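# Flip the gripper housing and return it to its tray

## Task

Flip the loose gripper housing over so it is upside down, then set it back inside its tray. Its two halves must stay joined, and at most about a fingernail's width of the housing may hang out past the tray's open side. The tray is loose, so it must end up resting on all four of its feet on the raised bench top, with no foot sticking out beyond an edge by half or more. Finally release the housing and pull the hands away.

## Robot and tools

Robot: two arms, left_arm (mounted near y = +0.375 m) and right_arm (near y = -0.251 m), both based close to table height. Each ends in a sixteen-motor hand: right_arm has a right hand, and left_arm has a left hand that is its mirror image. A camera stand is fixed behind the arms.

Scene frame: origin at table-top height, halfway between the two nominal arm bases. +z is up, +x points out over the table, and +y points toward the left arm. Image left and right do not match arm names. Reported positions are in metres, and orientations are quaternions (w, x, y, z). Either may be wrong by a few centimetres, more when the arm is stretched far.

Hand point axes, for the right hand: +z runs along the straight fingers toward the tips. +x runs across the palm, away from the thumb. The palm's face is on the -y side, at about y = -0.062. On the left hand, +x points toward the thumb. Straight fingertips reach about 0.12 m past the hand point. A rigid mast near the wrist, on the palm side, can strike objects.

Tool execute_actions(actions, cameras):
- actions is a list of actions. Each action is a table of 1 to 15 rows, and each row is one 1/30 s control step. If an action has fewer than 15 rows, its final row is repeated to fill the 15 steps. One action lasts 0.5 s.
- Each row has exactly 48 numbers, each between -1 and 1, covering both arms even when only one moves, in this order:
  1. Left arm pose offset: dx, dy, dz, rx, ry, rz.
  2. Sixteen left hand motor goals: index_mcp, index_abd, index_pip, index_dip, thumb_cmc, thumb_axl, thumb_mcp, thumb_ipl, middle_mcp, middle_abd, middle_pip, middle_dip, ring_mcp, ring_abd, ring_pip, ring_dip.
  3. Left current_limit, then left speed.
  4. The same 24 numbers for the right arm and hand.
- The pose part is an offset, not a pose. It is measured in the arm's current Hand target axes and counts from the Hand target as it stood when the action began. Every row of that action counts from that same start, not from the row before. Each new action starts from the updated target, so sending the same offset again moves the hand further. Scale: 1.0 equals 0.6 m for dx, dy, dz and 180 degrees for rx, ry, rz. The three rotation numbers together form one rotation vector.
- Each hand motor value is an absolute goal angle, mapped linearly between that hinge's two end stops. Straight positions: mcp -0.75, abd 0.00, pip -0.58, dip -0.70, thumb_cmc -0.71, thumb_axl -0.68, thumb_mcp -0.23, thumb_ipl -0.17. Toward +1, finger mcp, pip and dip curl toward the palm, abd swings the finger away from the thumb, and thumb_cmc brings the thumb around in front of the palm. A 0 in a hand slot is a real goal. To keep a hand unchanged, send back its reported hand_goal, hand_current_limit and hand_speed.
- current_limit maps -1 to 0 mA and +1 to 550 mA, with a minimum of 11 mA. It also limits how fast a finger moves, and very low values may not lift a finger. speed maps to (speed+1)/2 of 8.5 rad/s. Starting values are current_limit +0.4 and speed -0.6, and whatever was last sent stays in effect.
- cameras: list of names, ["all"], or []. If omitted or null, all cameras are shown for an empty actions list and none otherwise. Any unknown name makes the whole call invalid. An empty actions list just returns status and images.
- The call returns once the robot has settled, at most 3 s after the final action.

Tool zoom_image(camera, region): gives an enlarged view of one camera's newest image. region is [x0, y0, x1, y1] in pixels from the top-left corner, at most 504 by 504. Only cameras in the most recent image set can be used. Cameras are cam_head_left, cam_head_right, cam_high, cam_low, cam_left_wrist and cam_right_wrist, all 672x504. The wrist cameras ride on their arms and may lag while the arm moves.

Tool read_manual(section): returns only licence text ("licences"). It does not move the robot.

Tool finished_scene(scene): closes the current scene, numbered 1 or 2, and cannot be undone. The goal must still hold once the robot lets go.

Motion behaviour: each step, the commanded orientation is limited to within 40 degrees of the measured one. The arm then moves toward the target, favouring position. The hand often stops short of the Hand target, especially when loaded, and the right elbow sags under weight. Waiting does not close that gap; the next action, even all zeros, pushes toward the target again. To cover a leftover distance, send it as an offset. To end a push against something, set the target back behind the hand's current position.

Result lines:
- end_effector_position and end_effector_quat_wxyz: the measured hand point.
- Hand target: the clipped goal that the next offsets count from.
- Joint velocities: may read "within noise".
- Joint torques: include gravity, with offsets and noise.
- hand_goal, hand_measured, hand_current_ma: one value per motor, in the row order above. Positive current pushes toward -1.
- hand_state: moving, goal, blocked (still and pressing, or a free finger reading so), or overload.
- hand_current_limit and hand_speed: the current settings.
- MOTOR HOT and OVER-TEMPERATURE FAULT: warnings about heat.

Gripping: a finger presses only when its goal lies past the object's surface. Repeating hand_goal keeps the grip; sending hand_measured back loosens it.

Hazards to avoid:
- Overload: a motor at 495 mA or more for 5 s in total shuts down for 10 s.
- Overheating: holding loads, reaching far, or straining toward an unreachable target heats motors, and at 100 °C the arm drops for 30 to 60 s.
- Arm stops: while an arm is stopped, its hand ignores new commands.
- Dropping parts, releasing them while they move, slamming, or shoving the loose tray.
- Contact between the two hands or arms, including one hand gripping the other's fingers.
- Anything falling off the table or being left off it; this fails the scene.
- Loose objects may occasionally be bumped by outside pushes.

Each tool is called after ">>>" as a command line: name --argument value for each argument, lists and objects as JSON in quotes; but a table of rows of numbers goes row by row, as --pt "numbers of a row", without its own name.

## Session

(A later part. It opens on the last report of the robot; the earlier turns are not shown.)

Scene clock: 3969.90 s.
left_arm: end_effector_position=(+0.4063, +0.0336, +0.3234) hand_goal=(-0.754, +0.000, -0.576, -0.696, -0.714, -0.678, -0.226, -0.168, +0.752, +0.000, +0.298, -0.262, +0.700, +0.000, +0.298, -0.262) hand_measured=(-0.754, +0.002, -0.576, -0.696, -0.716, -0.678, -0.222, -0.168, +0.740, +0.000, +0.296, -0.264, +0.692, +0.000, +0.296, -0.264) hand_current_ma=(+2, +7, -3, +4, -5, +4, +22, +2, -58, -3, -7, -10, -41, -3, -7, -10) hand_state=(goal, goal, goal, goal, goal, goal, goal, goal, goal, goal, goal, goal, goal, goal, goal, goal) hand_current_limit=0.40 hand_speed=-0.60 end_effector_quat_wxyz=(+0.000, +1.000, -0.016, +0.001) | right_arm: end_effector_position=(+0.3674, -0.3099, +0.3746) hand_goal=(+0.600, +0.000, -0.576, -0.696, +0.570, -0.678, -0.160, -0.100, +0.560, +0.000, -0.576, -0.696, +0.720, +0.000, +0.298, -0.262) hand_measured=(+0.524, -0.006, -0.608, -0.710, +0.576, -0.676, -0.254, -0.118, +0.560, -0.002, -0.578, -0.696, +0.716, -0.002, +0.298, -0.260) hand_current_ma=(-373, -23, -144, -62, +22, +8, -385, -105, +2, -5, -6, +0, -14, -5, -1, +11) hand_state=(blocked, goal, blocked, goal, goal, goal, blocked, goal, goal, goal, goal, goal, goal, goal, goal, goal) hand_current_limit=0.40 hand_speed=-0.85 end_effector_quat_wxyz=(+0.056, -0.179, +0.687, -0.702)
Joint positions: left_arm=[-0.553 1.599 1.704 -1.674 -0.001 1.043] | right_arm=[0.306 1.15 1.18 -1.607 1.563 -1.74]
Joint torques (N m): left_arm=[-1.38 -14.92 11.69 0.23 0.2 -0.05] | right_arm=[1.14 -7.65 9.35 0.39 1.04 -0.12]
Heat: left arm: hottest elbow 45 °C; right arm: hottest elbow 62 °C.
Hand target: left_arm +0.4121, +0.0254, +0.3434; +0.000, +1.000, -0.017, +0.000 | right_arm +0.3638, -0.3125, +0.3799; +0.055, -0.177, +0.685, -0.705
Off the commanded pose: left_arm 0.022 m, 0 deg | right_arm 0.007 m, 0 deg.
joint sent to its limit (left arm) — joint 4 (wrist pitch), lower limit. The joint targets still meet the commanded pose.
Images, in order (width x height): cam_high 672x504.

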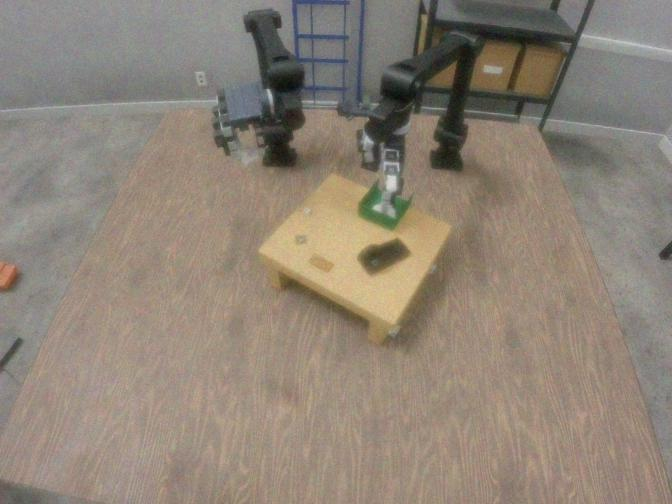

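>>> execute_actions --actions '[[[-0.0102,-0.0133,0.059,0,0,0,-0.754,0,-0.576,-0.696,-0.714,-0.678,-0.226,-0.168,0.753,0,0.299,-0.261,0.7,0,0.299,-0.261,0.4,-0.6,0,0,0,0,0,0,0.6,0,-0.576,-0.696,0.57,-0.678,-0.16,-0.1,0.56,0,-0.576,-0.696,0.72,0,0.299,-0.261,0.4,-0.85]],[[-0.0463,-0.0187,0,0,0,0,-0.754,0,-0.576,-0.696,-0.714,-0.678,-0.226,-0.168,0.753,0,0.299,-0.261,0.7,0,0.299,-0.261,0.4,-0.6,0,0,0,0,0,0,0.6,0,-0.576,-0.696,0.57,-0.678,-0.16,-0.1,0.56,0,-0.576,-0.696,0.72,0,0.299,-0.261,0.4,-0.85]]]' --cameras '["cam_high"]'

>>> zoom_image --camera "cam_high" --region '[355, 174, 415, 234]'

Scene clock: 3984.50 s.
left_arm: end_effector_position=(+0.3804, +0.0474, +0.3137) hand_goal=(-0.754, +0.000, -0.576, -0.696, -0.714, -0.678, -0.226, -0.168, +0.752, +0.000, +0.298, -0.262, +0.700, +0.000, +0.298, -0.262) hand_measured=(-0.746, -0.012, -0.572, -0.696, -0.714, -0.678, -0.222, -0.168, +0.740, +0.000, +0.296, -0.264, +0.690, +0.000, +0.296, -0.264) hand_current_ma=(+36, -48, +15, +4, -4, +4, +24, +2, -58, -3, -7, -10, -45, -3, -7, -10) hand_state=(goal, goal, goal, goal, goal, goal, goal, goal, goal, goal, goal, goal, goal, goal, goal, goal) hand_current_limit=0.40 hand_speed=-0.60 end_effector_quat_wxyz=(+0.000, +1.000, -0.022, +0.002) | right_arm: end_effector_position=(+0.3674, -0.3099, +0.3746) hand_goal=(+0.600, +0.000, -0.576, -0.696, +0.570, -0.678, -0.160, -0.100, +0.560, +0.000, -0.576, -0.696, +0.720, +0.000, +0.298, -0.262) hand_measured=(+0.524, -0.006, -0.608, -0.710, +0.576, -0.676, -0.254, -0.118, +0.560, -0.002, -0.578, -0.696, +0.716, -0.002, +0.298, -0.260) hand_current_ma=(-373, -23, -144, -62, +22, +8, -385, -105, +2, -5, -6, +0, -14, -5, -1, +11) hand_state=(blocked, goal, blocked, goal, goal, goal, blocked, goal, goal, goal, goal, goal, goal, goal, goal, goal) hand_current_limit=0.40 hand_speed=-0.85 end_effector_quat_wxyz=(+0.056, -0.179, +0.687, -0.702)
Joint positions: left_arm=[-0.556 1.52 1.586 -1.634 -0.003 1.052] | right_arm=[0.306 1.15 1.18 -1.607 1.563 -1.74]
Joint torques (N m): left_arm=[-1.03 -13.8 6.87 0.98 0.08 -0.09] | right_arm=[0.85 -7.53 9.26 0.31 1.07 -0.13]
Heat: left arm: hottest elbow 45 °C; right arm: hottest elbow 62 °C.
Hand target: left_arm +0.3788, +0.0457, +0.3080; +0.000, +1.000, -0.017, +0.000 | right_arm +0.3638, -0.3125, +0.3799; +0.055, -0.177, +0.685, -0.705
Off the commanded pose: left_arm 0.006 m, 1 deg | right_arm 0.007 m, 0 deg.
Images, in order (width x height): cam_high 672x504.

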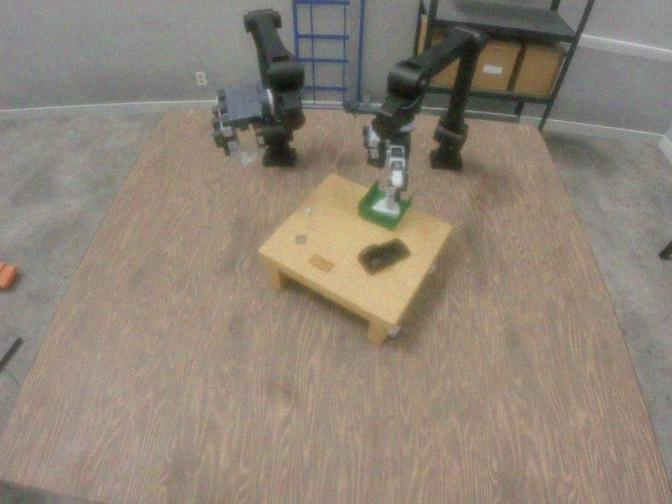

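Scaled by 8.400 from the camera's 672x504 image, which has a finer 960x720 frame.

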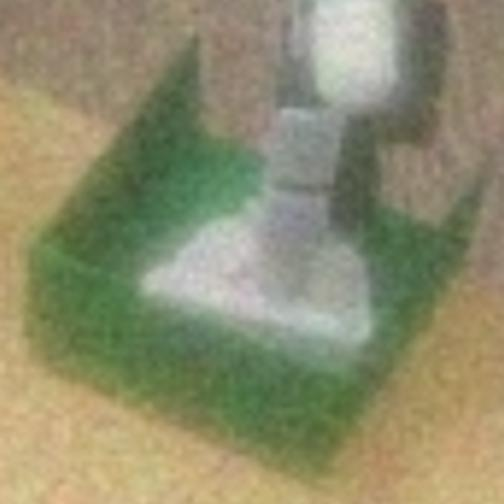

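>>> execute_actions --actions '[[[0,0,-0.09,0,0,0,-0.754,0,-0.576,-0.696,-0.714,-0.678,-0.226,-0.168,0.753,0,0.299,-0.261,0.7,0,0.299,-0.261,0.4,-0.6,0,0,0,0,0,0,0.6,0,-0.576,-0.696,0.57,-0.678,-0.16,-0.1,0.56,0,-0.576,-0.696,0.72,0,0.299,-0.261,0.4,-0.85]],[[0.0428,0.0633,0,0,0,0,-0.754,0,-0.576,-0.696,-0.714,-0.678,-0.226,-0.168,0.753,0,0.299,-0.261,0.7,0,0.299,-0.261,0.4,-0.6,0,0,0,0,0,0,0.6,0,-0.576,-0.696,0.57,-0.678,-0.16,-0.1,0.56,0,-0.576,-0.696,0.72,0,0.299,-0.261,0.4,-0.85]],[[0,0,0.04,0,0,0,-0.754,0,-0.576,-0.696,-0.714,-0.678,-0.226,-0.168,0.753,0,0.299,-0.261,0.7,0,0.299,-0.261,0.4,-0.6,0,0,0,0,0,0,0.6,0,-0.576,-0.696,0.57,-0.678,-0.16,-0.1,0.56,0,-0.576,-0.696,0.72,0,0.299,-0.261,0.4,-0.85]]]' --cameras '["cam_high", "cam_head_left"]'

>>> zoom_image --camera "cam_high" --region '[355, 174, 415, 234]'

>>> zoom_image --camera "cam_head_left" --region '[220, 230, 320, 330]'

Scene clock: 4001.77 s.
left_arm: end_effector_position=(+0.3962, +0.0132, +0.3383) hand_goal=(-0.754, +0.000, -0.576, -0.696, -0.714, -0.678, -0.226, -0.168, +0.752, +0.000, +0.298, -0.262, +0.700, +0.000, +0.298, -0.262) hand_measured=(-0.752, -0.004, -0.574, -0.696, -0.714, -0.678, -0.222, -0.168, +0.740, +0.000, +0.296, -0.264, +0.690, +0.000, +0.296, -0.264) hand_current_ma=(+13, -12, +13, +4, -3, +4, +24, +2, -58, -3, -7, -10, -45, -3, -7, -10) hand_state=(goal, goal, goal, goal, goal, goal, goal, goal, goal, goal, goal, goal, goal, goal, goal, goal) hand_current_limit=0.40 hand_speed=-0.60 end_effector_quat_wxyz=(+0.009, +1.000, -0.021, +0.012) | right_arm: end_effector_position=(+0.3674, -0.3099, +0.3746) hand_goal=(+0.600, +0.000, -0.576, -0.696, +0.570, -0.678, -0.160, -0.100, +0.560, +0.000, -0.576, -0.696, +0.720, +0.000, +0.298, -0.262) hand_measured=(+0.524, -0.006, -0.608, -0.710, +0.576, -0.676, -0.254, -0.118, +0.560, -0.002, -0.578, -0.696, +0.716, -0.002, +0.298, -0.260) hand_current_ma=(-373, -23, -144, -62, +22, +8, -385, -105, +2, -5, -6, +0, -14, -5, -1, +11) hand_state=(blocked, goal, blocked, goal, goal, goal, blocked, goal, goal, goal, goal, goal, goal, goal, goal, goal) hand_current_limit=0.40 hand_speed=-0.85 end_effector_quat_wxyz=(+0.056, -0.179, +0.687, -0.702)
Joint positions: left_arm=[-0.597 1.594 1.731 -1.679 0.002 1.007] | right_arm=[0.306 1.15 1.18 -1.607 1.563 -1.74]
Joint torques (N m): left_arm=[-0.79 -13.1 10.07 0.46 0 -0.12] | right_arm=[0.97 -7.77 9.36 0.25 1.07 -0.14]
Heat: left arm: hottest elbow 44 °C; right arm: hottest elbow 62 °C.
Hand target: left_arm +0.4033, +0.0069, +0.3381; +0.000, +1.000, -0.017, +0.000 | right_arm +0.3638, -0.3125, +0.3799; +0.055, -0.177, +0.685, -0.705
Off the commanded pose: left_arm 0.009 m, 2 deg | right_arm 0.007 m, 0 deg.
joint sent to its limit (left arm) — joint 4 (wrist pitch), lower limit. The joint targets still meet the commanded pose.
Images, in order (width x height): cam_head_left 672x504, cam_high 672x504.

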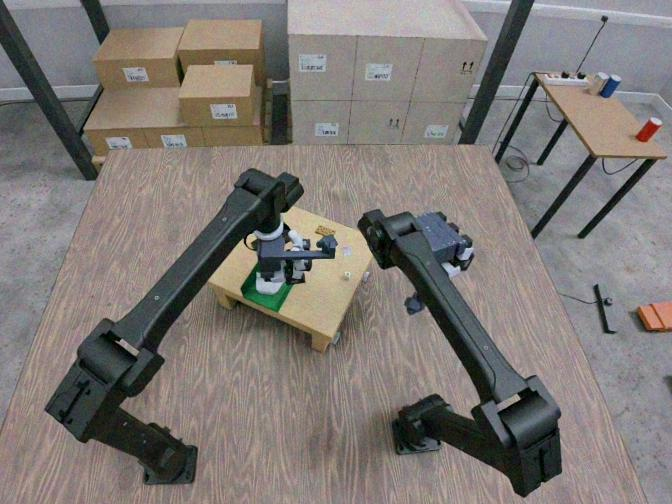

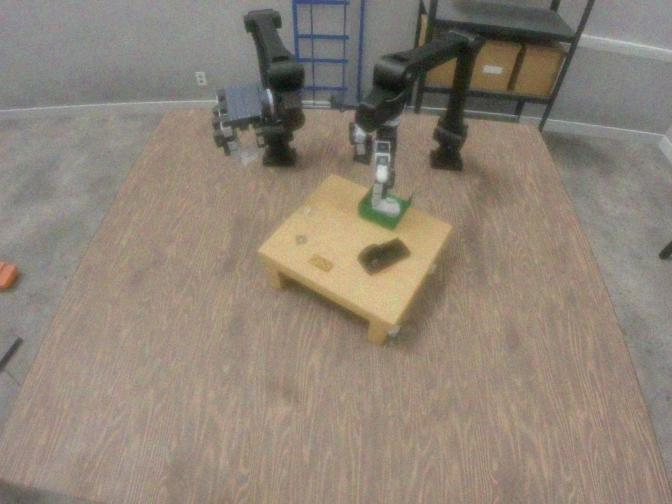

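Scaled by 8.400 from the camera's 672x504 image, which has a finer 960x720 frame.

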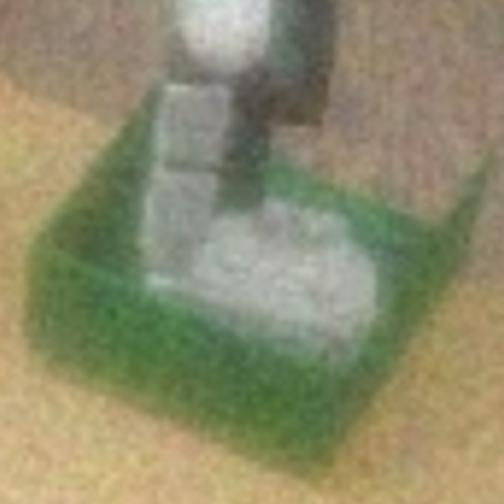

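Scaled by 5.040 from the camera's 672x504 image, which has a finer 960x720 frame.

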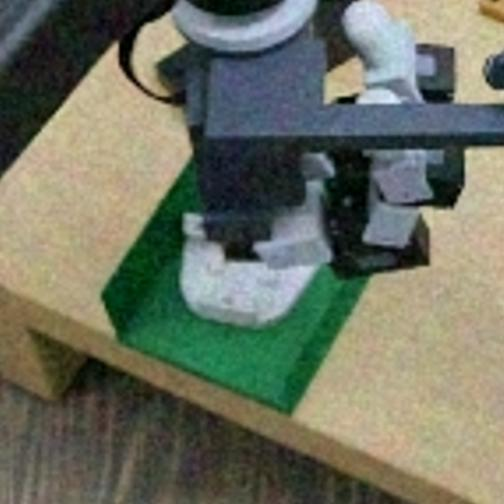

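>>> execute_actions --actions '[[[0,0,-0.07,0,0,0,-0.754,0,-0.576,-0.696,-0.714,-0.678,-0.226,-0.168,0.753,0,0.299,-0.261,0.7,0,0.299,-0.261,0.4,-0.6,0,0,0,0,0,0,0.6,0,-0.576,-0.696,0.57,-0.678,-0.16,-0.1,0.56,0,-0.576,-0.696,0.72,0,0.299,-0.261,0.4,-0.85]],[[0,0,-0.07,0,0,0,-0.754,0,-0.576,-0.696,-0.714,-0.678,-0.226,-0.168,0.753,0,0.299,-0.261,0.7,0,0.299,-0.261,0.4,-0.6,0,0,0,0,0,0,0.6,0,-0.576,-0.696,0.57,-0.678,-0.16,-0.1,0.56,0,-0.576,-0.696,0.72,0,0.299,-0.261,0.4,-0.85]],[[-0.0292,-0.0978,-0.005,0,0,-0.0289,-0.754,0,-0.576,-0.696,-0.714,-0.678,-0.226,-0.168,0.753,0,0.299,-0.261,0.7,0,0.299,-0.261,0.4,-0.6,0,0,0,0,0,0,0.6,0,-0.576,-0.696,0.57,-0.678,-0.16,-0.1,0.56,0,-0.576,-0.696,0.72,0,0.299,-0.261,0.4,-0.85]],[[-0.0202,-0.1002,-0.005,0,0,-0.0289,-0.754,0,-0.576,-0.696,-0.714,-0.678,-0.226,-0.168,0.753,0,0.299,-0.261,0.7,0,0.299,-0.261,0.4,-0.6,0,0,0,0,0,0,0.6,0,-0.576,-0.696,0.57,-0.678,-0.16,-0.1,0.56,0,-0.576,-0.696,0.72,0,0.299,-0.261,0.4,-0.85]],[[-0.0108,-0.1015,-0.005,0,0,-0.0289,-0.754,0,-0.576,-0.696,-0.714,-0.678,-0.226,-0.168,0.753,0,0.299,-0.261,0.7,0,0.299,-0.261,0.4,-0.6,0,0,0,0,0,0,0.6,0,-0.576,-0.696,0.57,-0.678,-0.16,-0.1,0.56,0,-0.576,-0.696,0.72,0,0.299,-0.261,0.4,-0.85]],[[-0.0018,-0.102,-0.005,0,0,-0.0289,-0.754,0,-0.576,-0.696,-0.714,-0.678,-0.226,-0.168,0.753,0,0.299,-0.261,0.7,0,0.299,-0.261,0.4,-0.6,0,0,0,0,0,0,0.6,0,-0.576,-0.696,0.57,-0.678,-0.16,-0.1,0.56,0,-0.576,-0.696,0.72,0,0.299,-0.261,0.4,-0.85]],[[0.0075,-0.1018,-0.005,0,0,-0.0289,-0.754,0,-0.576,-0.696,-0.714,-0.678,-0.226,-0.168,0.753,0,0.299,-0.261,0.7,0,0.299,-0.261,0.4,-0.6,0,0,0,0,0,0,0.6,0,-0.576,-0.696,0.57,-0.678,-0.16,-0.1,0.56,0,-0.576,-0.696,0.72,0,0.299,-0.261,0.4,-0.85]],[[0.0167,-0.1008,-0.005,0,0,-0.0289,-0.754,0,-0.576,-0.696,-0.714,-0.678,-0.226,-0.168,0.753,0,0.299,-0.261,0.7,0,0.299,-0.261,0.4,-0.6,0,0,0,0,0,0,0.6,0,-0.576,-0.696,0.57,-0.678,-0.16,-0.1,0.56,0,-0.576,-0.696,0.72,0,0.299,-0.261,0.4,-0.85]],[[0.0258,-0.0988,-0.005,0,0,-0.0289,-0.754,0,-0.576,-0.696,-0.714,-0.678,-0.226,-0.168,0.753,0,0.299,-0.261,0.7,0,0.299,-0.261,0.4,-0.6,0,0,0,0,0,0,0.6,0,-0.576,-0.696,0.57,-0.678,-0.16,-0.1,0.56,0,-0.576,-0.696,0.72,0,0.299,-0.261,0.4,-0.85]],[[0.0347,-0.096,-0.005,0,0,-0.0289,-0.754,0,-0.576,-0.696,-0.714,-0.678,-0.226,-0.168,0.753,0,0.299,-0.261,0.7,0,0.299,-0.261,0.4,-0.6,0,0,0,0,0,0,0.6,0,-0.576,-0.696,0.57,-0.678,-0.16,-0.1,0.56,0,-0.576,-0.696,0.72,0,0.299,-0.261,0.4,-0.85]]]' --cameras '["cam_high", "cam_head_left", "cam_head_right"]'

>>> zoom_image --camera "cam_head_left" --region '[230, 240, 310, 320]'

>>> zoom_image --camera "cam_high" --region '[205, 80, 285, 180]'

>>> zoom_image --camera "cam_head_right" --region '[380, 190, 480, 310]'

Scene clock: 4045.03 s.
left_arm: end_effector_position=(+0.2768, +0.4779, +0.4355) hand_goal=(-0.754, +0.000, -0.576, -0.696, -0.714, -0.678, -0.226, -0.168, +0.752, +0.000, +0.298, -0.262, +0.700, +0.000, +0.298, -0.262) hand_measured=(-0.754, +0.000, -0.574, -0.696, -0.716, -0.678, -0.222, -0.168, +0.740, +0.000, +0.296, -0.264, +0.690, +0.000, +0.296, -0.264) hand_current_ma=(-4, +0, +5, +4, -5, +4, +24, +2, -58, -3, -7, -10, -46, -3, -7, -10) hand_state=(goal, goal, goal, goal, goal, goal, goal, goal, goal, goal, goal, goal, goal, goal, goal, goal) hand_current_limit=0.40 hand_speed=-0.60 end_effector_quat_wxyz=(-0.012, +0.927, +0.339, +0.161) | right_arm: end_effector_position=(+0.3674, -0.3099, +0.3746) hand_goal=(+0.600, +0.000, -0.576, -0.696, +0.570, -0.678, -0.160, -0.100, +0.560, +0.000, -0.576, -0.696, +0.720, +0.000, +0.298, -0.262) hand_measured=(+0.524, -0.006, -0.608, -0.710, +0.576, -0.676, -0.254, -0.118, +0.560, -0.002, -0.578, -0.696, +0.716, -0.002, +0.298, -0.260) hand_current_ma=(-373, -23, -144, -62, +22, +8, -385, -105, +2, -5, -6, +0, -14, -5, -1, +11) hand_state=(blocked, goal, blocked, goal, goal, goal, blocked, goal, goal, goal, goal, goal, goal, goal, goal, goal) hand_current_limit=0.40 hand_speed=-0.85 end_effector_quat_wxyz=(+0.056, -0.179, +0.687, -0.702)
Joint positions: left_arm=[0.649 0.929 1.355 -1.679 0.069 1.501] | right_arm=[0.306 1.15 1.18 -1.607 1.563 -1.74]
Joint torques (N m): left_arm=[-0.56 -3.19 10.18 0.96 0.14 0.12] | right_arm=[1.08 -7.18 9.58 0.29 1.03 -0.14]
Heat: left arm: hottest elbow 45 °C; right arm: hottest elbow 61 °C.
Hand target: left_arm +0.2793, +0.4810, +0.4462; +0.000, +0.941, +0.340, +0.000 | right_arm +0.3638, -0.3125, +0.3799; +0.055, -0.177, +0.685, -0.705
Off the commanded pose: left_arm 0.011 m, 19 deg | right_arm 0.007 m, 0 deg.
joint sent to its limit (left arm) — joint 4 (wrist pitch), lower limit. The joint targets are off in orientation, not in position.
Images, in order (width x height): cam_head_left 672x504, cam_head_right 672x504, cam_high 672x504.

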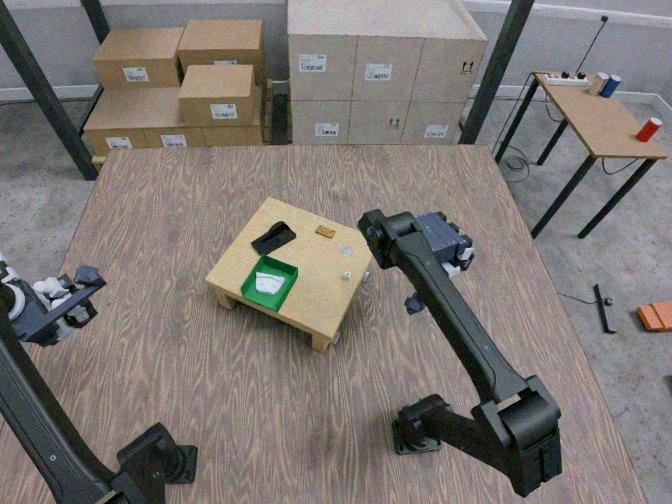

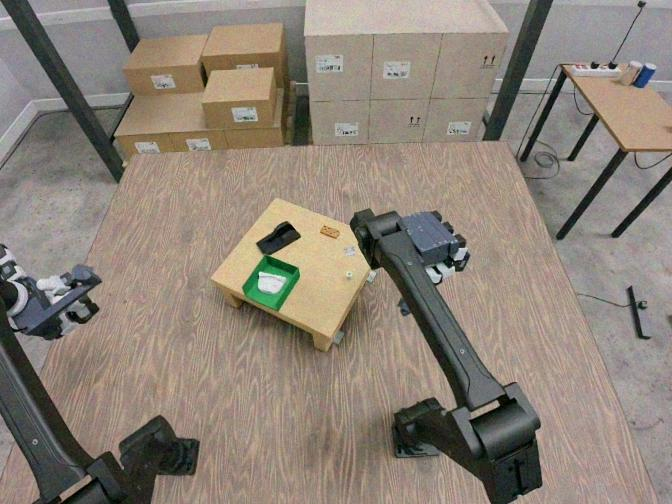

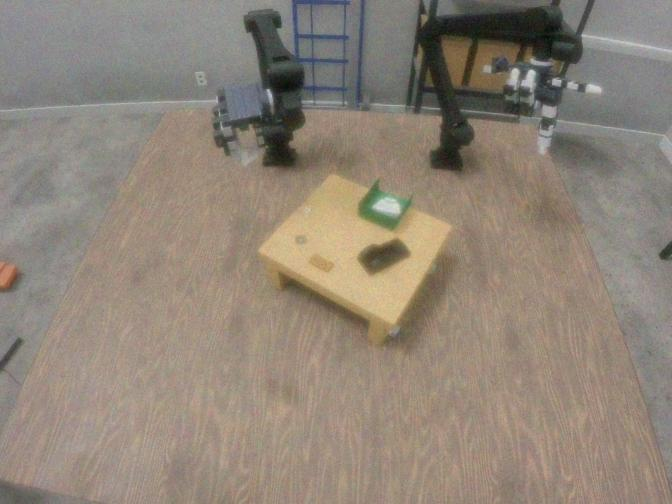

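Scaled by 6.300 from the camera's 672x504 image, which has a finer 960x720 frame.

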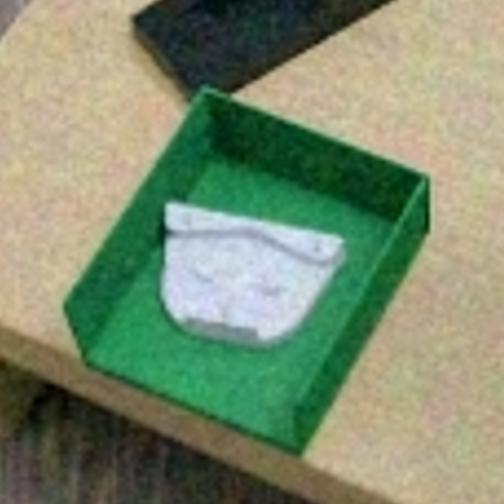

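Scaled by 5.040 from the camera's 672x504 image, which has a finer 960x720 frame.

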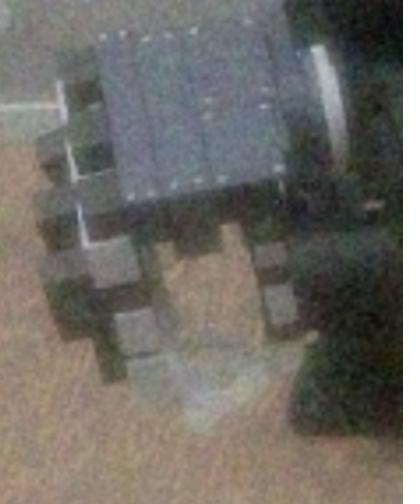

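Scaled by 4.200 from the camera's 672x504 image, which has a finer 960x720 frame.

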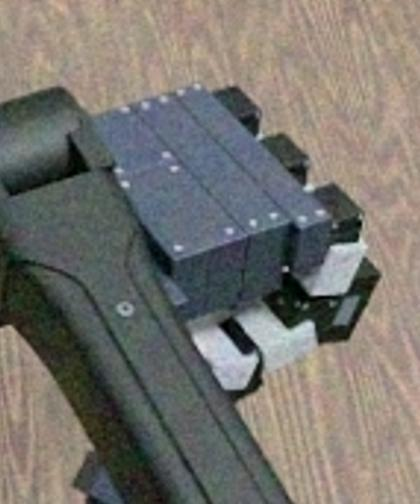

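>>> execute_actions --actions '[[[0,0,0,0,0,0,-0.754,0,-0.576,-0.696,-0.714,-0.678,-0.226,-0.168,0.753,0,0.299,-0.261,0.7,0,0.299,-0.261,0.4,-0.6,-0.0633,-0.0112,-0.079,0.0077,-0.0438,0,0.6,0,-0.576,-0.696,0.57,-0.678,-0.16,-0.1,0.56,0,-0.576,-0.696,0.72,0,0.299,-0.261,0.4,-0.85]],[[0,0,0,0,0,0,-0.754,0,-0.576,-0.696,-0.714,-0.678,-0.226,-0.168,0.753,0,0.299,-0.261,0.7,0,0.299,-0.261,0.4,-0.6,-0.0733,-0.013,-0.0693,0.0077,-0.0438,0,0.6,0,-0.576,-0.696,0.57,-0.678,-0.16,-0.1,0.56,0,-0.576,-0.696,0.72,0,0.299,-0.261,0.4,-0.85]],[[0,0,0,0,0,0,-0.754,0,-0.576,-0.696,-0.714,-0.678,-0.226,-0.168,0.753,0,0.299,-0.261,0.7,0,0.299,-0.261,0.4,-0.6,-0.0695,-0.0123,-0.0652,0.0053,-0.0301,0,0.6,0,-0.576,-0.696,0.57,-0.678,-0.16,-0.1,0.56,0,-0.576,-0.696,0.72,0,0.299,-0.261,0.4,-0.85]],[[0,0,0,0,0,0,-0.754,0,-0.576,-0.696,-0.714,-0.678,-0.226,-0.168,0.753,0,0.299,-0.261,0.7,0,0.299,-0.261,0.4,-0.6,-0.0753,-0.0133,-0.0582,0.0053,-0.0301,0,0.6,0,-0.576,-0.696,0.57,-0.678,-0.16,-0.1,0.56,0,-0.576,-0.696,0.72,0,0.299,-0.261,0.4,-0.85]],[[0,0,0,0,0,0,-0.754,0,-0.576,-0.696,-0.714,-0.678,-0.226,-0.168,0.753,0,0.299,-0.261,0.7,0,0.299,-0.261,0.4,-0.6,-0.0628,-0.0112,-0.0472,0.0029,-0.0164,0,0.6,0,-0.576,-0.696,0.57,-0.678,-0.16,-0.1,0.56,0,-0.576,-0.696,0.72,0,0.299,-0.261,0.4,-0.85]],[[0,0,0,0,0,0,-0.754,0,-0.576,-0.696,-0.714,-0.678,-0.226,-0.168,0.753,0,0.299,-0.261,0.7,0,0.299,-0.261,0.4,-0.6,-0.0652,-0.0115,-0.0438,0.0029,-0.0164,0,0.6,0,-0.576,-0.696,0.57,-0.678,-0.16,-0.1,0.56,0,-0.576,-0.696,0.72,0,0.299,-0.261,0.4,-0.85]],[[0,0,0,0,0,0,-0.754,0,-0.576,-0.696,-0.714,-0.678,-0.226,-0.168,0.753,0,0.299,-0.261,0.7,0,0.299,-0.261,0.4,-0.6,-0.0587,-0.0103,-0.0402,0.0019,-0.0109,0,0.6,0,-0.576,-0.696,0.57,-0.678,-0.16,-0.1,0.56,0,-0.576,-0.696,0.72,0,0.299,-0.261,0.4,-0.85]],[[0,0,0,0,0,0,-0.754,0,-0.576,-0.696,-0.714,-0.678,-0.226,-0.168,0.753,0,0.299,-0.261,0.7,0,0.299,-0.261,0.4,-0.6,-0.06,-0.0107,-0.0382,0.0019,-0.0109,0,0.6,0,-0.576,-0.696,0.57,-0.678,-0.16,-0.1,0.56,0,-0.576,-0.696,0.72,0,0.299,-0.261,0.4,-0.85]]]' --cameras '["cam_high", "cam_head_left", "cam_head_right", "cam_low"]'

>>> zoom_image --camera "cam_high" --region '[350, 140, 430, 240]'

>>> zoom_image --camera "cam_low" --region '[310, 150, 410, 230]'

>>> zoom_image --camera "cam_head_left" --region '[230, 220, 330, 320]'

Scene clock: 4097.40 s.
left_arm: end_effector_position=(+0.2766, +0.4776, +0.4354) hand_goal=(-0.754, +0.000, -0.576, -0.696, -0.714, -0.678, -0.226, -0.168, +0.752, +0.000, +0.298, -0.262, +0.700, +0.000, +0.298, -0.262) hand_measured=(-0.754, +0.000, -0.574, -0.696, -0.716, -0.678, -0.222, -0.168, +0.740, +0.000, +0.296, -0.264, +0.690, +0.000, +0.296, -0.264) hand_current_ma=(-4, +0, +5, +4, -5, +4, +24, +2, -58, -3, -7, -10, -46, -3, -7, -10) hand_state=(goal, goal, goal, goal, goal, goal, goal, goal, goal, goal, goal, goal, goal, goal, goal, goal) hand_current_limit=0.40 hand_speed=-0.60 end_effector_quat_wxyz=(-0.012, +0.928, +0.336, +0.161) | right_arm: end_effector_position=(+0.4413, +0.0865, +0.3649) hand_goal=(+0.600, +0.000, -0.576, -0.696, +0.570, -0.678, -0.160, -0.100, +0.560, +0.000, -0.576, -0.696, +0.720, +0.000, +0.298, -0.262) hand_measured=(+0.524, -0.006, -0.610, -0.712, +0.576, -0.676, -0.254, -0.118, +0.560, -0.002, -0.578, -0.696, +0.716, -0.002, +0.298, -0.260) hand_current_ma=(-373, -23, -148, -64, +24, +8, -385, -107, -1, -5, -6, +0, -16, -5, -1, +11) hand_state=(blocked, goal, blocked, goal, goal, goal, blocked, goal, goal, goal, goal, goal, goal, goal, goal, goal) hand_current_limit=0.40 hand_speed=-0.85 end_effector_quat_wxyz=(-0.269, +0.398, -0.588, +0.651)
Joint positions: left_arm=[0.649 0.929 1.355 -1.679 0.069 1.506] | right_arm=[0.956 1.684 1.701 -1.581 1.563 -1.781]
Joint torques (N m): left_arm=[-0.38 -3.02 10.28 1.03 0.07 0.13] | right_arm=[1.2 -13.27 14.02 0.73 1.04 -0.24]
Heat: left arm: hottest elbow 47 °C; right arm: hottest elbow 62 °C.
Hand target: left_arm +0.2793, +0.4810, +0.4462; +0.000, +0.941, +0.340, +0.000 | right_arm +0.4487, +0.0955, +0.3804; -0.276, +0.385, -0.593, +0.651
Off the commanded pose: left_arm 0.012 m, 19 deg | right_arm 0.019 m, 2 deg.
joint sent to its limit (left arm) — joint 4 (wrist pitch), lower limit. The joint targets are off in orientation, not in position.
Images, in order (width x height): cam_head_left 672x504, cam_head_right 672x504, cam_high 672x504, cam_low 672x504.

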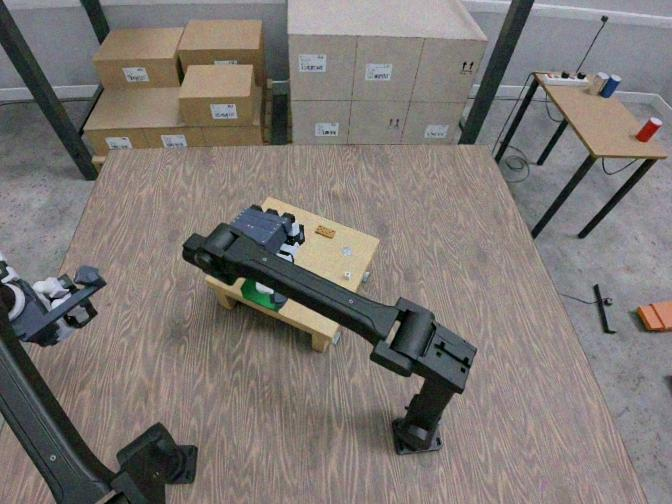

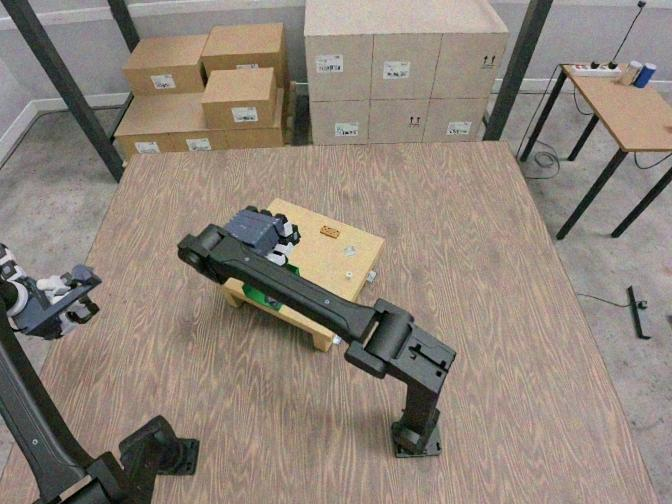

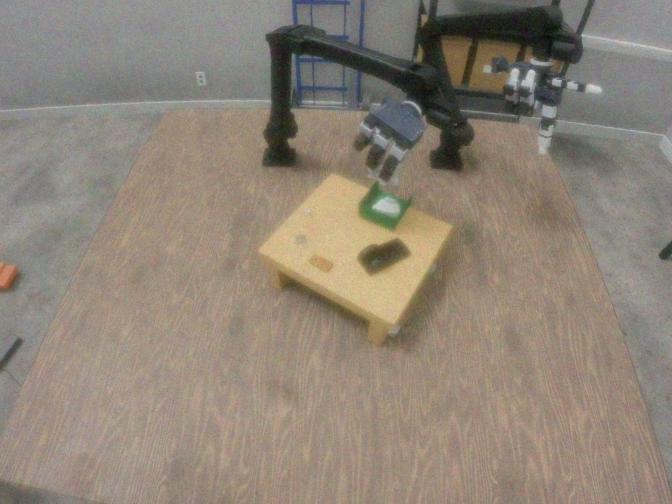

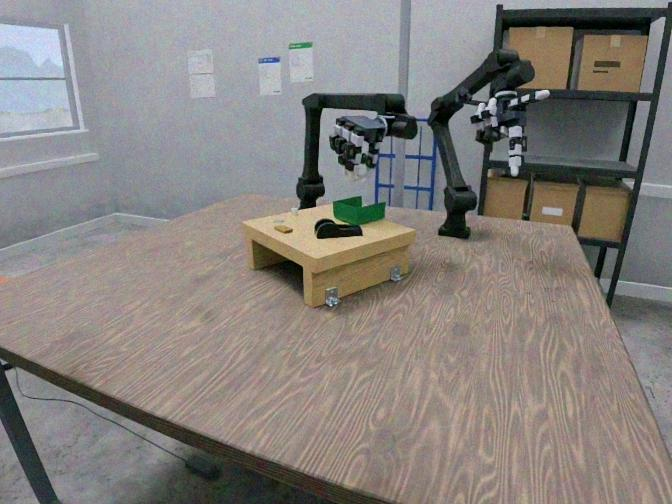

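Scaled by 5.040 from the camera's 672x504 image, which has a finer 960x720 frame.

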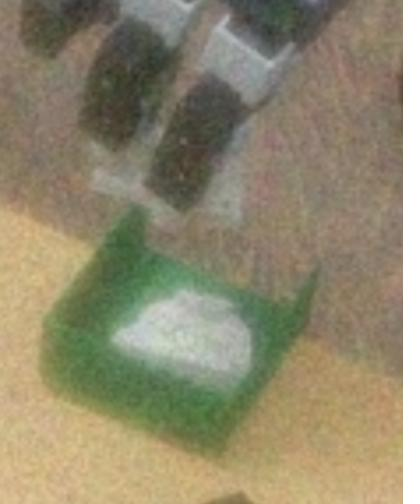

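Scaled by 5.040 from the camera's 672x504 image, which has a finer 960x720 frame.

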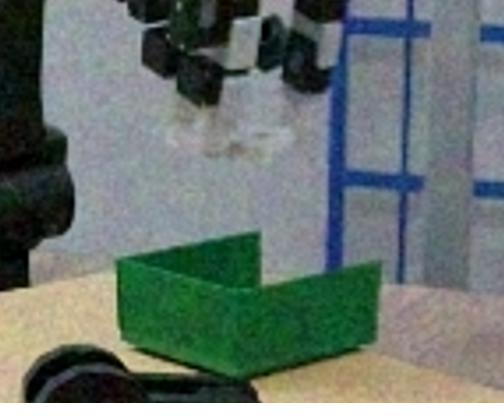

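Scaled by 5.040 from the camera's 672x504 image, which has a finer 960x720 frame.

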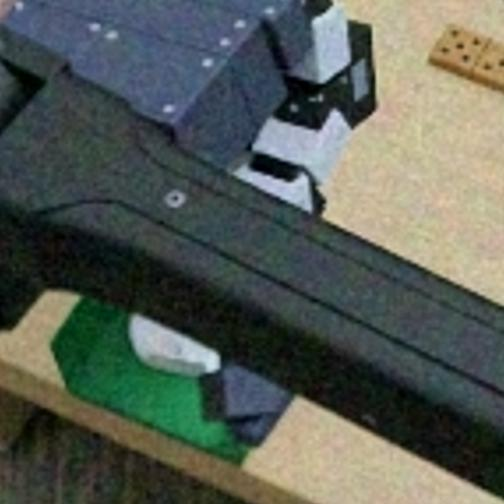

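>>> zoom_image --camera "cam_low" --region '[335, 160, 375, 190]'

>>> zoom_image --camera "cam_high" --region '[362, 165, 404, 190]'

Scaled by 12.600 from the camera's 672x504 image, which has a finer 960x720 frame.

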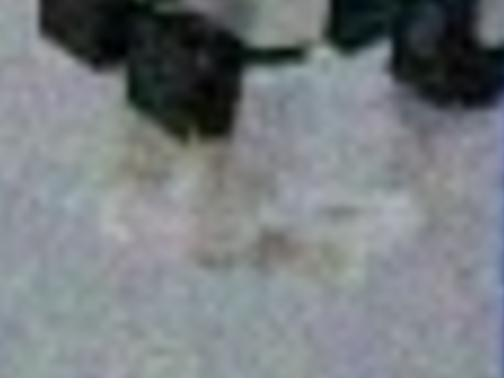

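Scaled by 12.000 from the camera's 672x504 image, which has a finer 960x720 frame.

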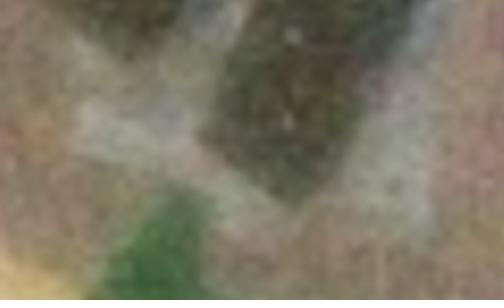

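>>> execute_actions --actions '[[[0,0,0,0,0,0,-0.754,0,-0.576,-0.696,-0.714,-0.678,-0.226,-0.168,0.753,0,0.299,-0.261,0.7,0,0.299,-0.261,0.4,-0.6,-0.0176,0.0518,0.0004,0,0,0,0.6,0,-0.576,-0.696,0.57,-0.678,-0.16,-0.1,0.56,0,-0.576,-0.696,0.72,0,0.299,-0.261,0.4,-0.85]],[[0,0,0,0,0,0,-0.754,0,-0.576,-0.696,-0.714,-0.678,-0.226,-0.168,0.753,0,0.299,-0.261,0.7,0,0.299,-0.261,0.4,-0.6,-0.0176,0.0518,0.0004,0,0,0,0.6,0,-0.576,-0.696,0.57,-0.678,-0.16,-0.1,0.56,0,-0.576,-0.696,0.72,0,0.299,-0.261,0.4,-0.85]]]' --cameras '["cam_high", "cam_low", "cam_head_left"]'

>>> zoom_image --camera "cam_high" --region '[355, 165, 425, 240]'

>>> zoom_image --camera "cam_low" --region '[320, 170, 400, 230]'

Scene clock: 4148.40 s.
left_arm: end_effector_position=(+0.2766, +0.4776, +0.4354) hand_goal=(-0.754, +0.000, -0.576, -0.696, -0.714, -0.678, -0.226, -0.168, +0.752, +0.000, +0.298, -0.262, +0.700, +0.000, +0.298, -0.262) hand_measured=(-0.754, +0.000, -0.574, -0.696, -0.716, -0.678, -0.222, -0.168, +0.740, +0.000, +0.296, -0.264, +0.690, +0.000, +0.296, -0.264) hand_current_ma=(-4, +0, +5, +4, -5, +4, +24, +2, -58, -3, -7, -10, -46, -3, -7, -10) hand_state=(goal, goal, goal, goal, goal, goal, goal, goal, goal, goal, goal, goal, goal, goal, goal, goal) hand_current_limit=0.40 hand_speed=-0.60 end_effector_quat_wxyz=(-0.012, +0.928, +0.336, +0.161) | right_arm: end_effector_position=(+0.4500, +0.0996, +0.3174) hand_goal=(+0.600, +0.000, -0.576, -0.696, +0.570, -0.678, -0.160, -0.100, +0.560, +0.000, -0.576, -0.696, +0.720, +0.000, +0.298, -0.262) hand_measured=(+0.524, -0.006, -0.610, -0.712, +0.576, -0.676, -0.254, -0.118, +0.560, -0.002, -0.578, -0.696, +0.716, -0.002, +0.298, -0.260) hand_current_ma=(-373, -23, -148, -64, +24, +8, -385, -107, -1, -5, -6, +0, -16, -5, -1, +11) hand_state=(blocked, goal, blocked, goal, goal, goal, blocked, goal, goal, goal, goal, goal, goal, goal, goal, goal) hand_current_limit=0.40 hand_speed=-0.85 end_effector_quat_wxyz=(-0.270, +0.397, -0.589, +0.651)
Joint positions: left_arm=[0.649 0.929 1.355 -1.679 0.069 1.506] | right_arm=[0.956 1.739 1.65 -1.518 1.563 -1.734]
Joint torques (N m): left_arm=[-0.44 -2.9 10.25 1.09 0.07 0.14] | right_arm=[0.79 -15.38 9.24 1.2 1.02 0.07]
Heat: left arm: hottest elbow 47 °C; right arm: hottest elbow 76 °C.
Hand target: left_arm +0.2793, +0.4810, +0.4462; +0.000, +0.941, +0.340, +0.000 | right_arm +0.4546, +0.1036, +0.3154; -0.276, +0.385, -0.593, +0.651
Off the commanded pose: left_arm 0.012 m, 19 deg | right_arm 0.006 m, 2 deg.
joint sent to its limit (left arm) — joint 4 (wrist pitch), lower limit. The joint targets are off in orientation, not in position.
Images, in order (width x height): cam_head_left 672x504, cam_high 672x504, cam_low 672x504.

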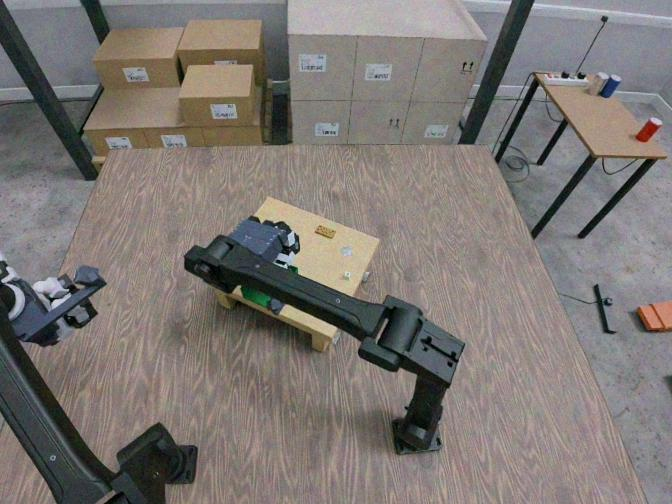

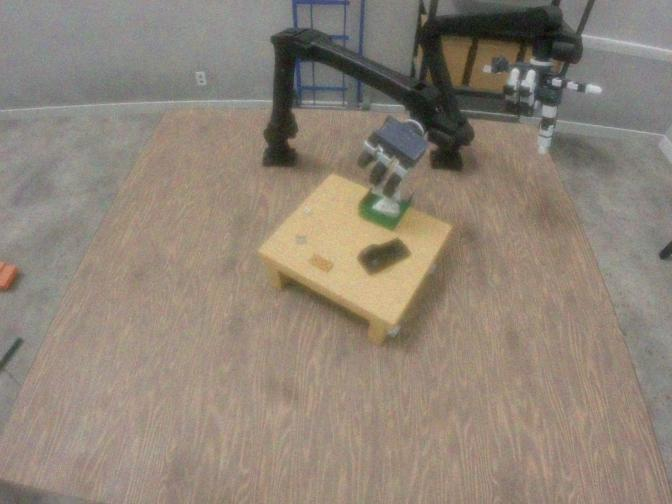

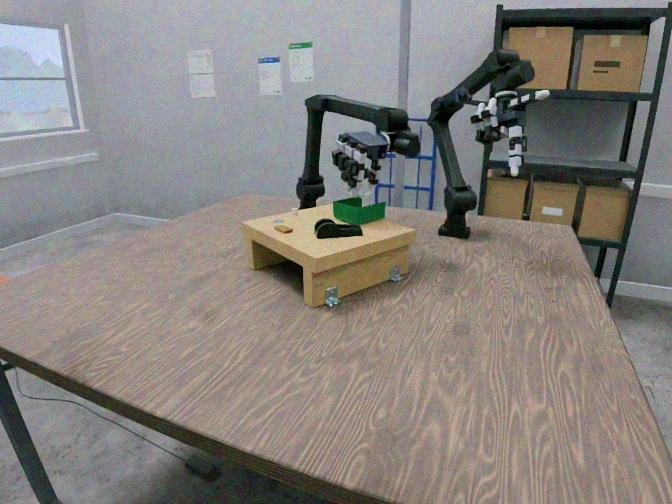

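Scaled by 6.720 from the camera's 672x504 image, which has a finer 960x720 frame.

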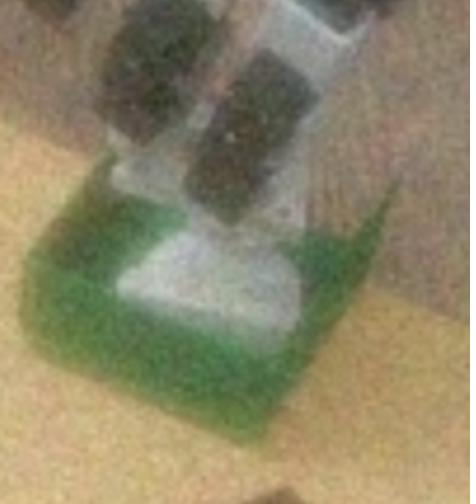

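Scaled by 6.300 from the camera's 672x504 image, which has a finer 960x720 frame.

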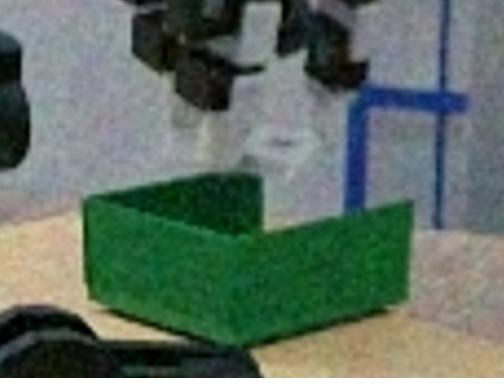

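>>> execute_actions --actions '[[[0,0,0,0,0,0,-0.754,0,-0.576,-0.696,-0.714,-0.678,-0.226,-0.168,0.753,0,0.299,-0.261,0.7,0,0.299,-0.261,0.4,-0.6,-0.0162,0.0275,0.0045,0,0,0,0.6,0,-0.576,-0.696,0.57,-0.678,-0.16,-0.1,0.56,0,-0.576,-0.696,0.72,0,0.299,-0.261,0.4,-0.85]],[[0,0,0,0,0,0,-0.754,0,-0.576,-0.696,-0.714,-0.678,-0.226,-0.168,0.753,0,0.299,-0.261,0.7,0,0.299,-0.261,0.4,-0.6,-0.0162,0.0275,0.0045,0,0,0,0.6,0,-0.576,-0.696,0.57,-0.678,-0.16,-0.1,0.56,0,-0.576,-0.696,0.72,0,0.299,-0.261,0.4,-0.85]]]' --cameras '["cam_high", "cam_low"]'

>>> zoom_image --camera "cam_high" --region '[355, 165, 425, 240]'

>>> zoom_image --camera "cam_low" --region '[320, 170, 400, 230]'

Scene clock: 4178.83 s.
left_arm: end_effector_position=(+0.2766, +0.4776, +0.4354) hand_goal=(-0.754, +0.000, -0.576, -0.696, -0.714, -0.678, -0.226, -0.168, +0.752, +0.000, +0.298, -0.262, +0.700, +0.000, +0.298, -0.262) hand_measured=(-0.754, +0.000, -0.574, -0.696, -0.716, -0.678, -0.222, -0.168, +0.740, +0.000, +0.296, -0.264, +0.690, +0.000, +0.296, -0.264) hand_current_ma=(-4, +0, +5, +4, -5, +4, +24, +2, -58, -3, -7, -10, -46, -3, -7, -10) hand_state=(goal, goal, goal, goal, goal, goal, goal, goal, goal, goal, goal, goal, goal, goal, goal, goal) hand_current_limit=0.40 hand_speed=-0.60 end_effector_quat_wxyz=(-0.012, +0.928, +0.336, +0.161) | right_arm: end_effector_position=(+0.4598, +0.1095, +0.2862) hand_goal=(+0.600, +0.000, -0.576, -0.696, +0.570, -0.678, -0.160, -0.100, +0.560, +0.000, -0.576, -0.696, +0.720, +0.000, +0.298, -0.262) hand_measured=(+0.524, -0.002, -0.610, -0.712, +0.576, -0.676, -0.254, -0.120, +0.560, -0.002, -0.578, -0.696, +0.716, -0.002, +0.298, -0.260) hand_current_ma=(-373, -9, -148, -64, +25, +8, -385, -116, -1, -5, -6, +0, -16, -5, -1, +10) hand_state=(blocked, goal, blocked, goal, goal, goal, blocked, goal, goal, goal, goal, goal, goal, goal, goal, goal) hand_current_limit=0.40 hand_speed=-0.85 end_effector_quat_wxyz=(+0.271, -0.392, +0.592, -0.650)
Joint positions: left_arm=[0.649 0.929 1.355 -1.679 0.069 1.506] | right_arm=[0.951 1.789 1.636 -1.472 1.563 -1.706]
Joint torques (N m): left_arm=[-0.09 -3.08 10.19 0.96 0.07 0.12] | right_arm=[0.5 -15.21 9.17 1.33 1.11 0.05]
Heat: left arm: hottest elbow 48 °C; right arm: hottest elbow 67 °C.
Hand target: left_arm +0.2793, +0.4810, +0.4462; +0.000, +0.941, +0.340, +0.000 | right_arm +0.4667, +0.1116, +0.2797; +0.276, -0.385, +0.593, -0.651
Off the commanded pose: left_arm 0.012 m, 19 deg | right_arm 0.010 m, 1 deg.
joint sent to its limit (left arm) — joint 4 (wrist pitch), lower limit. The joint targets are off in orientation, not in position.
Images, in order (width x height): cam_high 672x504, cam_low 672x504.

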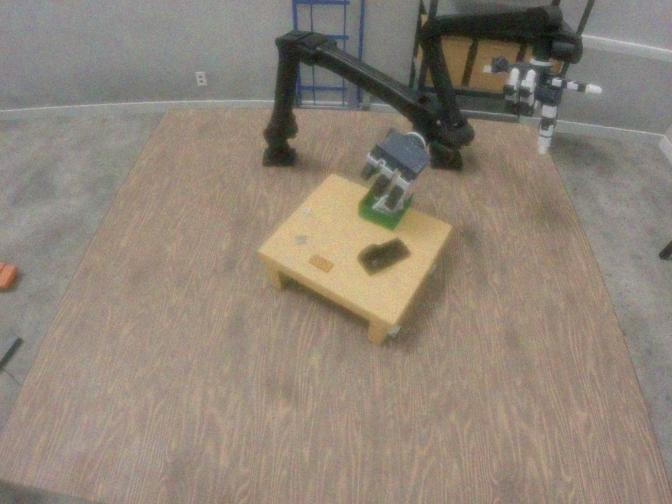

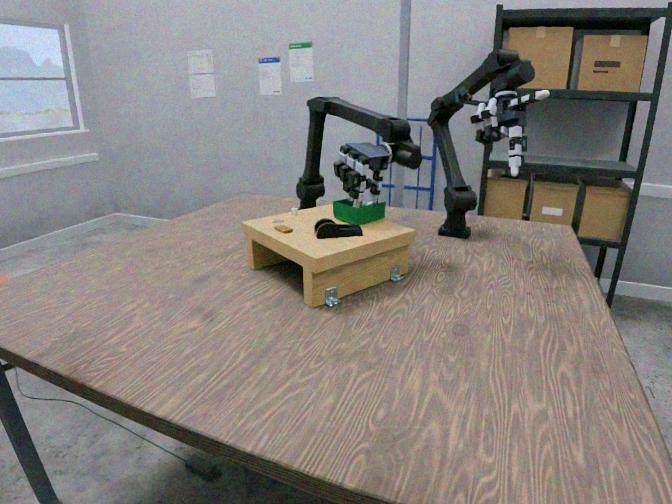

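Scaled by 6.720 from the camera's 672x504 image, which has a finer 960x720 frame.

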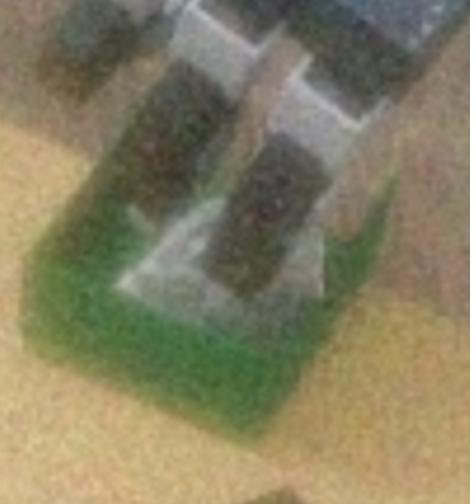

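Scaled by 6.300 from the camera's 672x504 image, which has a finer 960x720 frame.

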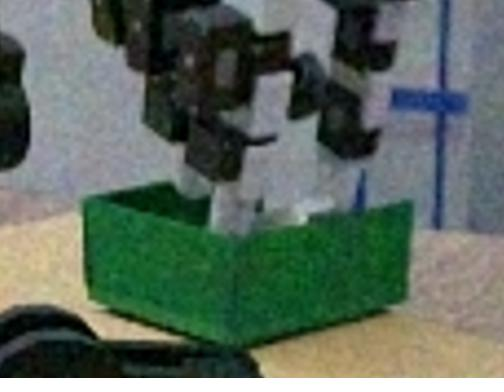

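>>> execute_actions --actions '[[[0,0,0,0,0,0,-0.754,0,-0.576,-0.696,-0.714,-0.678,-0.226,-0.168,0.753,0,0.299,-0.261,0.7,0,0.299,-0.261,0.4,-0.6,0.0023,0.027,-0.0013,0,0,0,0.6,0,-0.576,-0.696,0.57,-0.678,-0.16,-0.1,0.56,0,-0.576,-0.696,0.72,0,0.299,-0.261,0.4,-0.85]]]' --cameras '["cam_high"]'

>>> zoom_image --camera "cam_high" --region '[365, 180, 415, 230]'

Scene clock: 4190.47 s.
left_arm: end_effector_position=(+0.2766, +0.4776, +0.4354) hand_goal=(-0.754, +0.000, -0.576, -0.696, -0.714, -0.678, -0.226, -0.168, +0.752, +0.000, +0.298, -0.262, +0.700, +0.000, +0.298, -0.262) hand_measured=(-0.754, +0.000, -0.574, -0.696, -0.716, -0.678, -0.222, -0.168, +0.740, +0.000, +0.296, -0.264, +0.690, +0.000, +0.296, -0.264) hand_current_ma=(-4, +0, +5, +4, -5, +4, +24, +2, -58, -3, -7, -10, -46, -3, -7, -10) hand_state=(goal, goal, goal, goal, goal, goal, goal, goal, goal, goal, goal, goal, goal, goal, goal, goal) hand_current_limit=0.40 hand_speed=-0.60 end_effector_quat_wxyz=(-0.012, +0.928, +0.336, +0.161) | right_arm: end_effector_position=(+0.4578, +0.1064, +0.2709) hand_goal=(+0.600, +0.000, -0.576, -0.696, +0.570, -0.678, -0.160, -0.100, +0.560, +0.000, -0.576, -0.696, +0.720, +0.000, +0.298, -0.262) hand_measured=(+0.524, -0.004, -0.612, -0.712, +0.578, -0.676, -0.254, -0.122, +0.560, -0.002, -0.578, -0.696, +0.716, -0.002, +0.298, -0.260) hand_current_ma=(-373, -12, -162, -69, +34, +8, -385, -123, -1, -5, -6, +0, -16, -5, -1, +11) hand_state=(blocked, goal, blocked, goal, goal, goal, blocked, blocked, goal, goal, goal, goal, goal, goal, goal, goal) hand_current_limit=0.40 hand_speed=-0.85 end_effector_quat_wxyz=(+0.271, -0.392, +0.592, -0.650)
Joint positions: left_arm=[0.649 0.929 1.355 -1.679 0.069 1.506] | right_arm=[0.951 1.791 1.597 -1.452 1.563 -1.686]
Joint torques (N m): left_arm=[0.03 -3.31 10.21 1.06 0.07 0.11] | right_arm=[0.91 -14.92 8.68 1.29 1.07 0.1]
Heat: left arm: hottest elbow 48 °C; right arm: hottest elbow 65 °C.
Hand target: left_arm +0.2793, +0.4810, +0.4462; +0.000, +0.941, +0.340, +0.000 | right_arm +0.4637, +0.1086, +0.2639; +0.276, -0.385, +0.593, -0.651
Off the commanded pose: left_arm 0.012 m, 19 deg | right_arm 0.009 m, 1 deg.
joint sent to its limit (left arm) — joint 4 (wrist pitch), lower limit. The joint targets are off in orientation, not in position.
Images, in order (width x height): cam_high 672x504.

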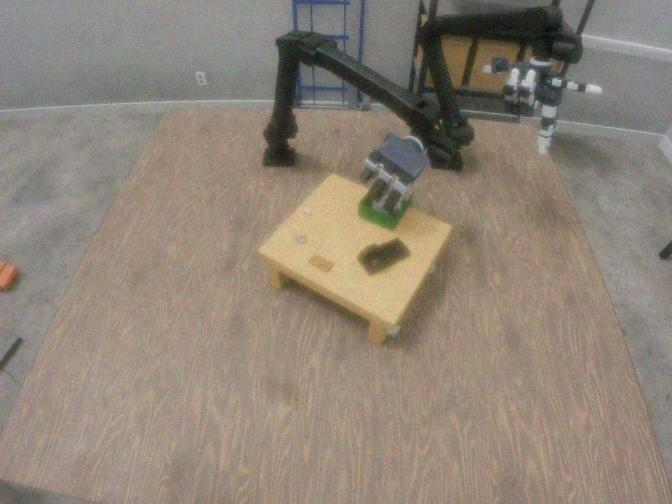

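Scaled by 10.080 from the camera's 672x504 image, which has a finer 960x720 frame.

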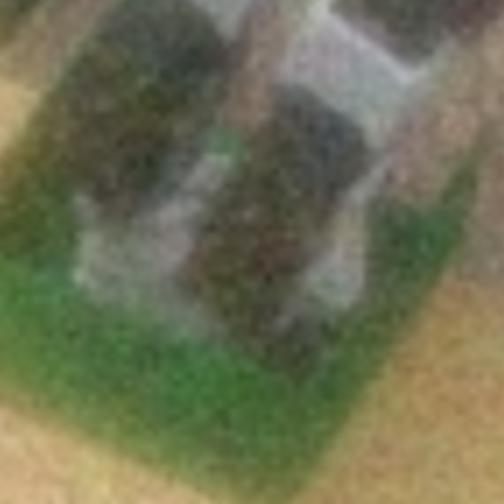

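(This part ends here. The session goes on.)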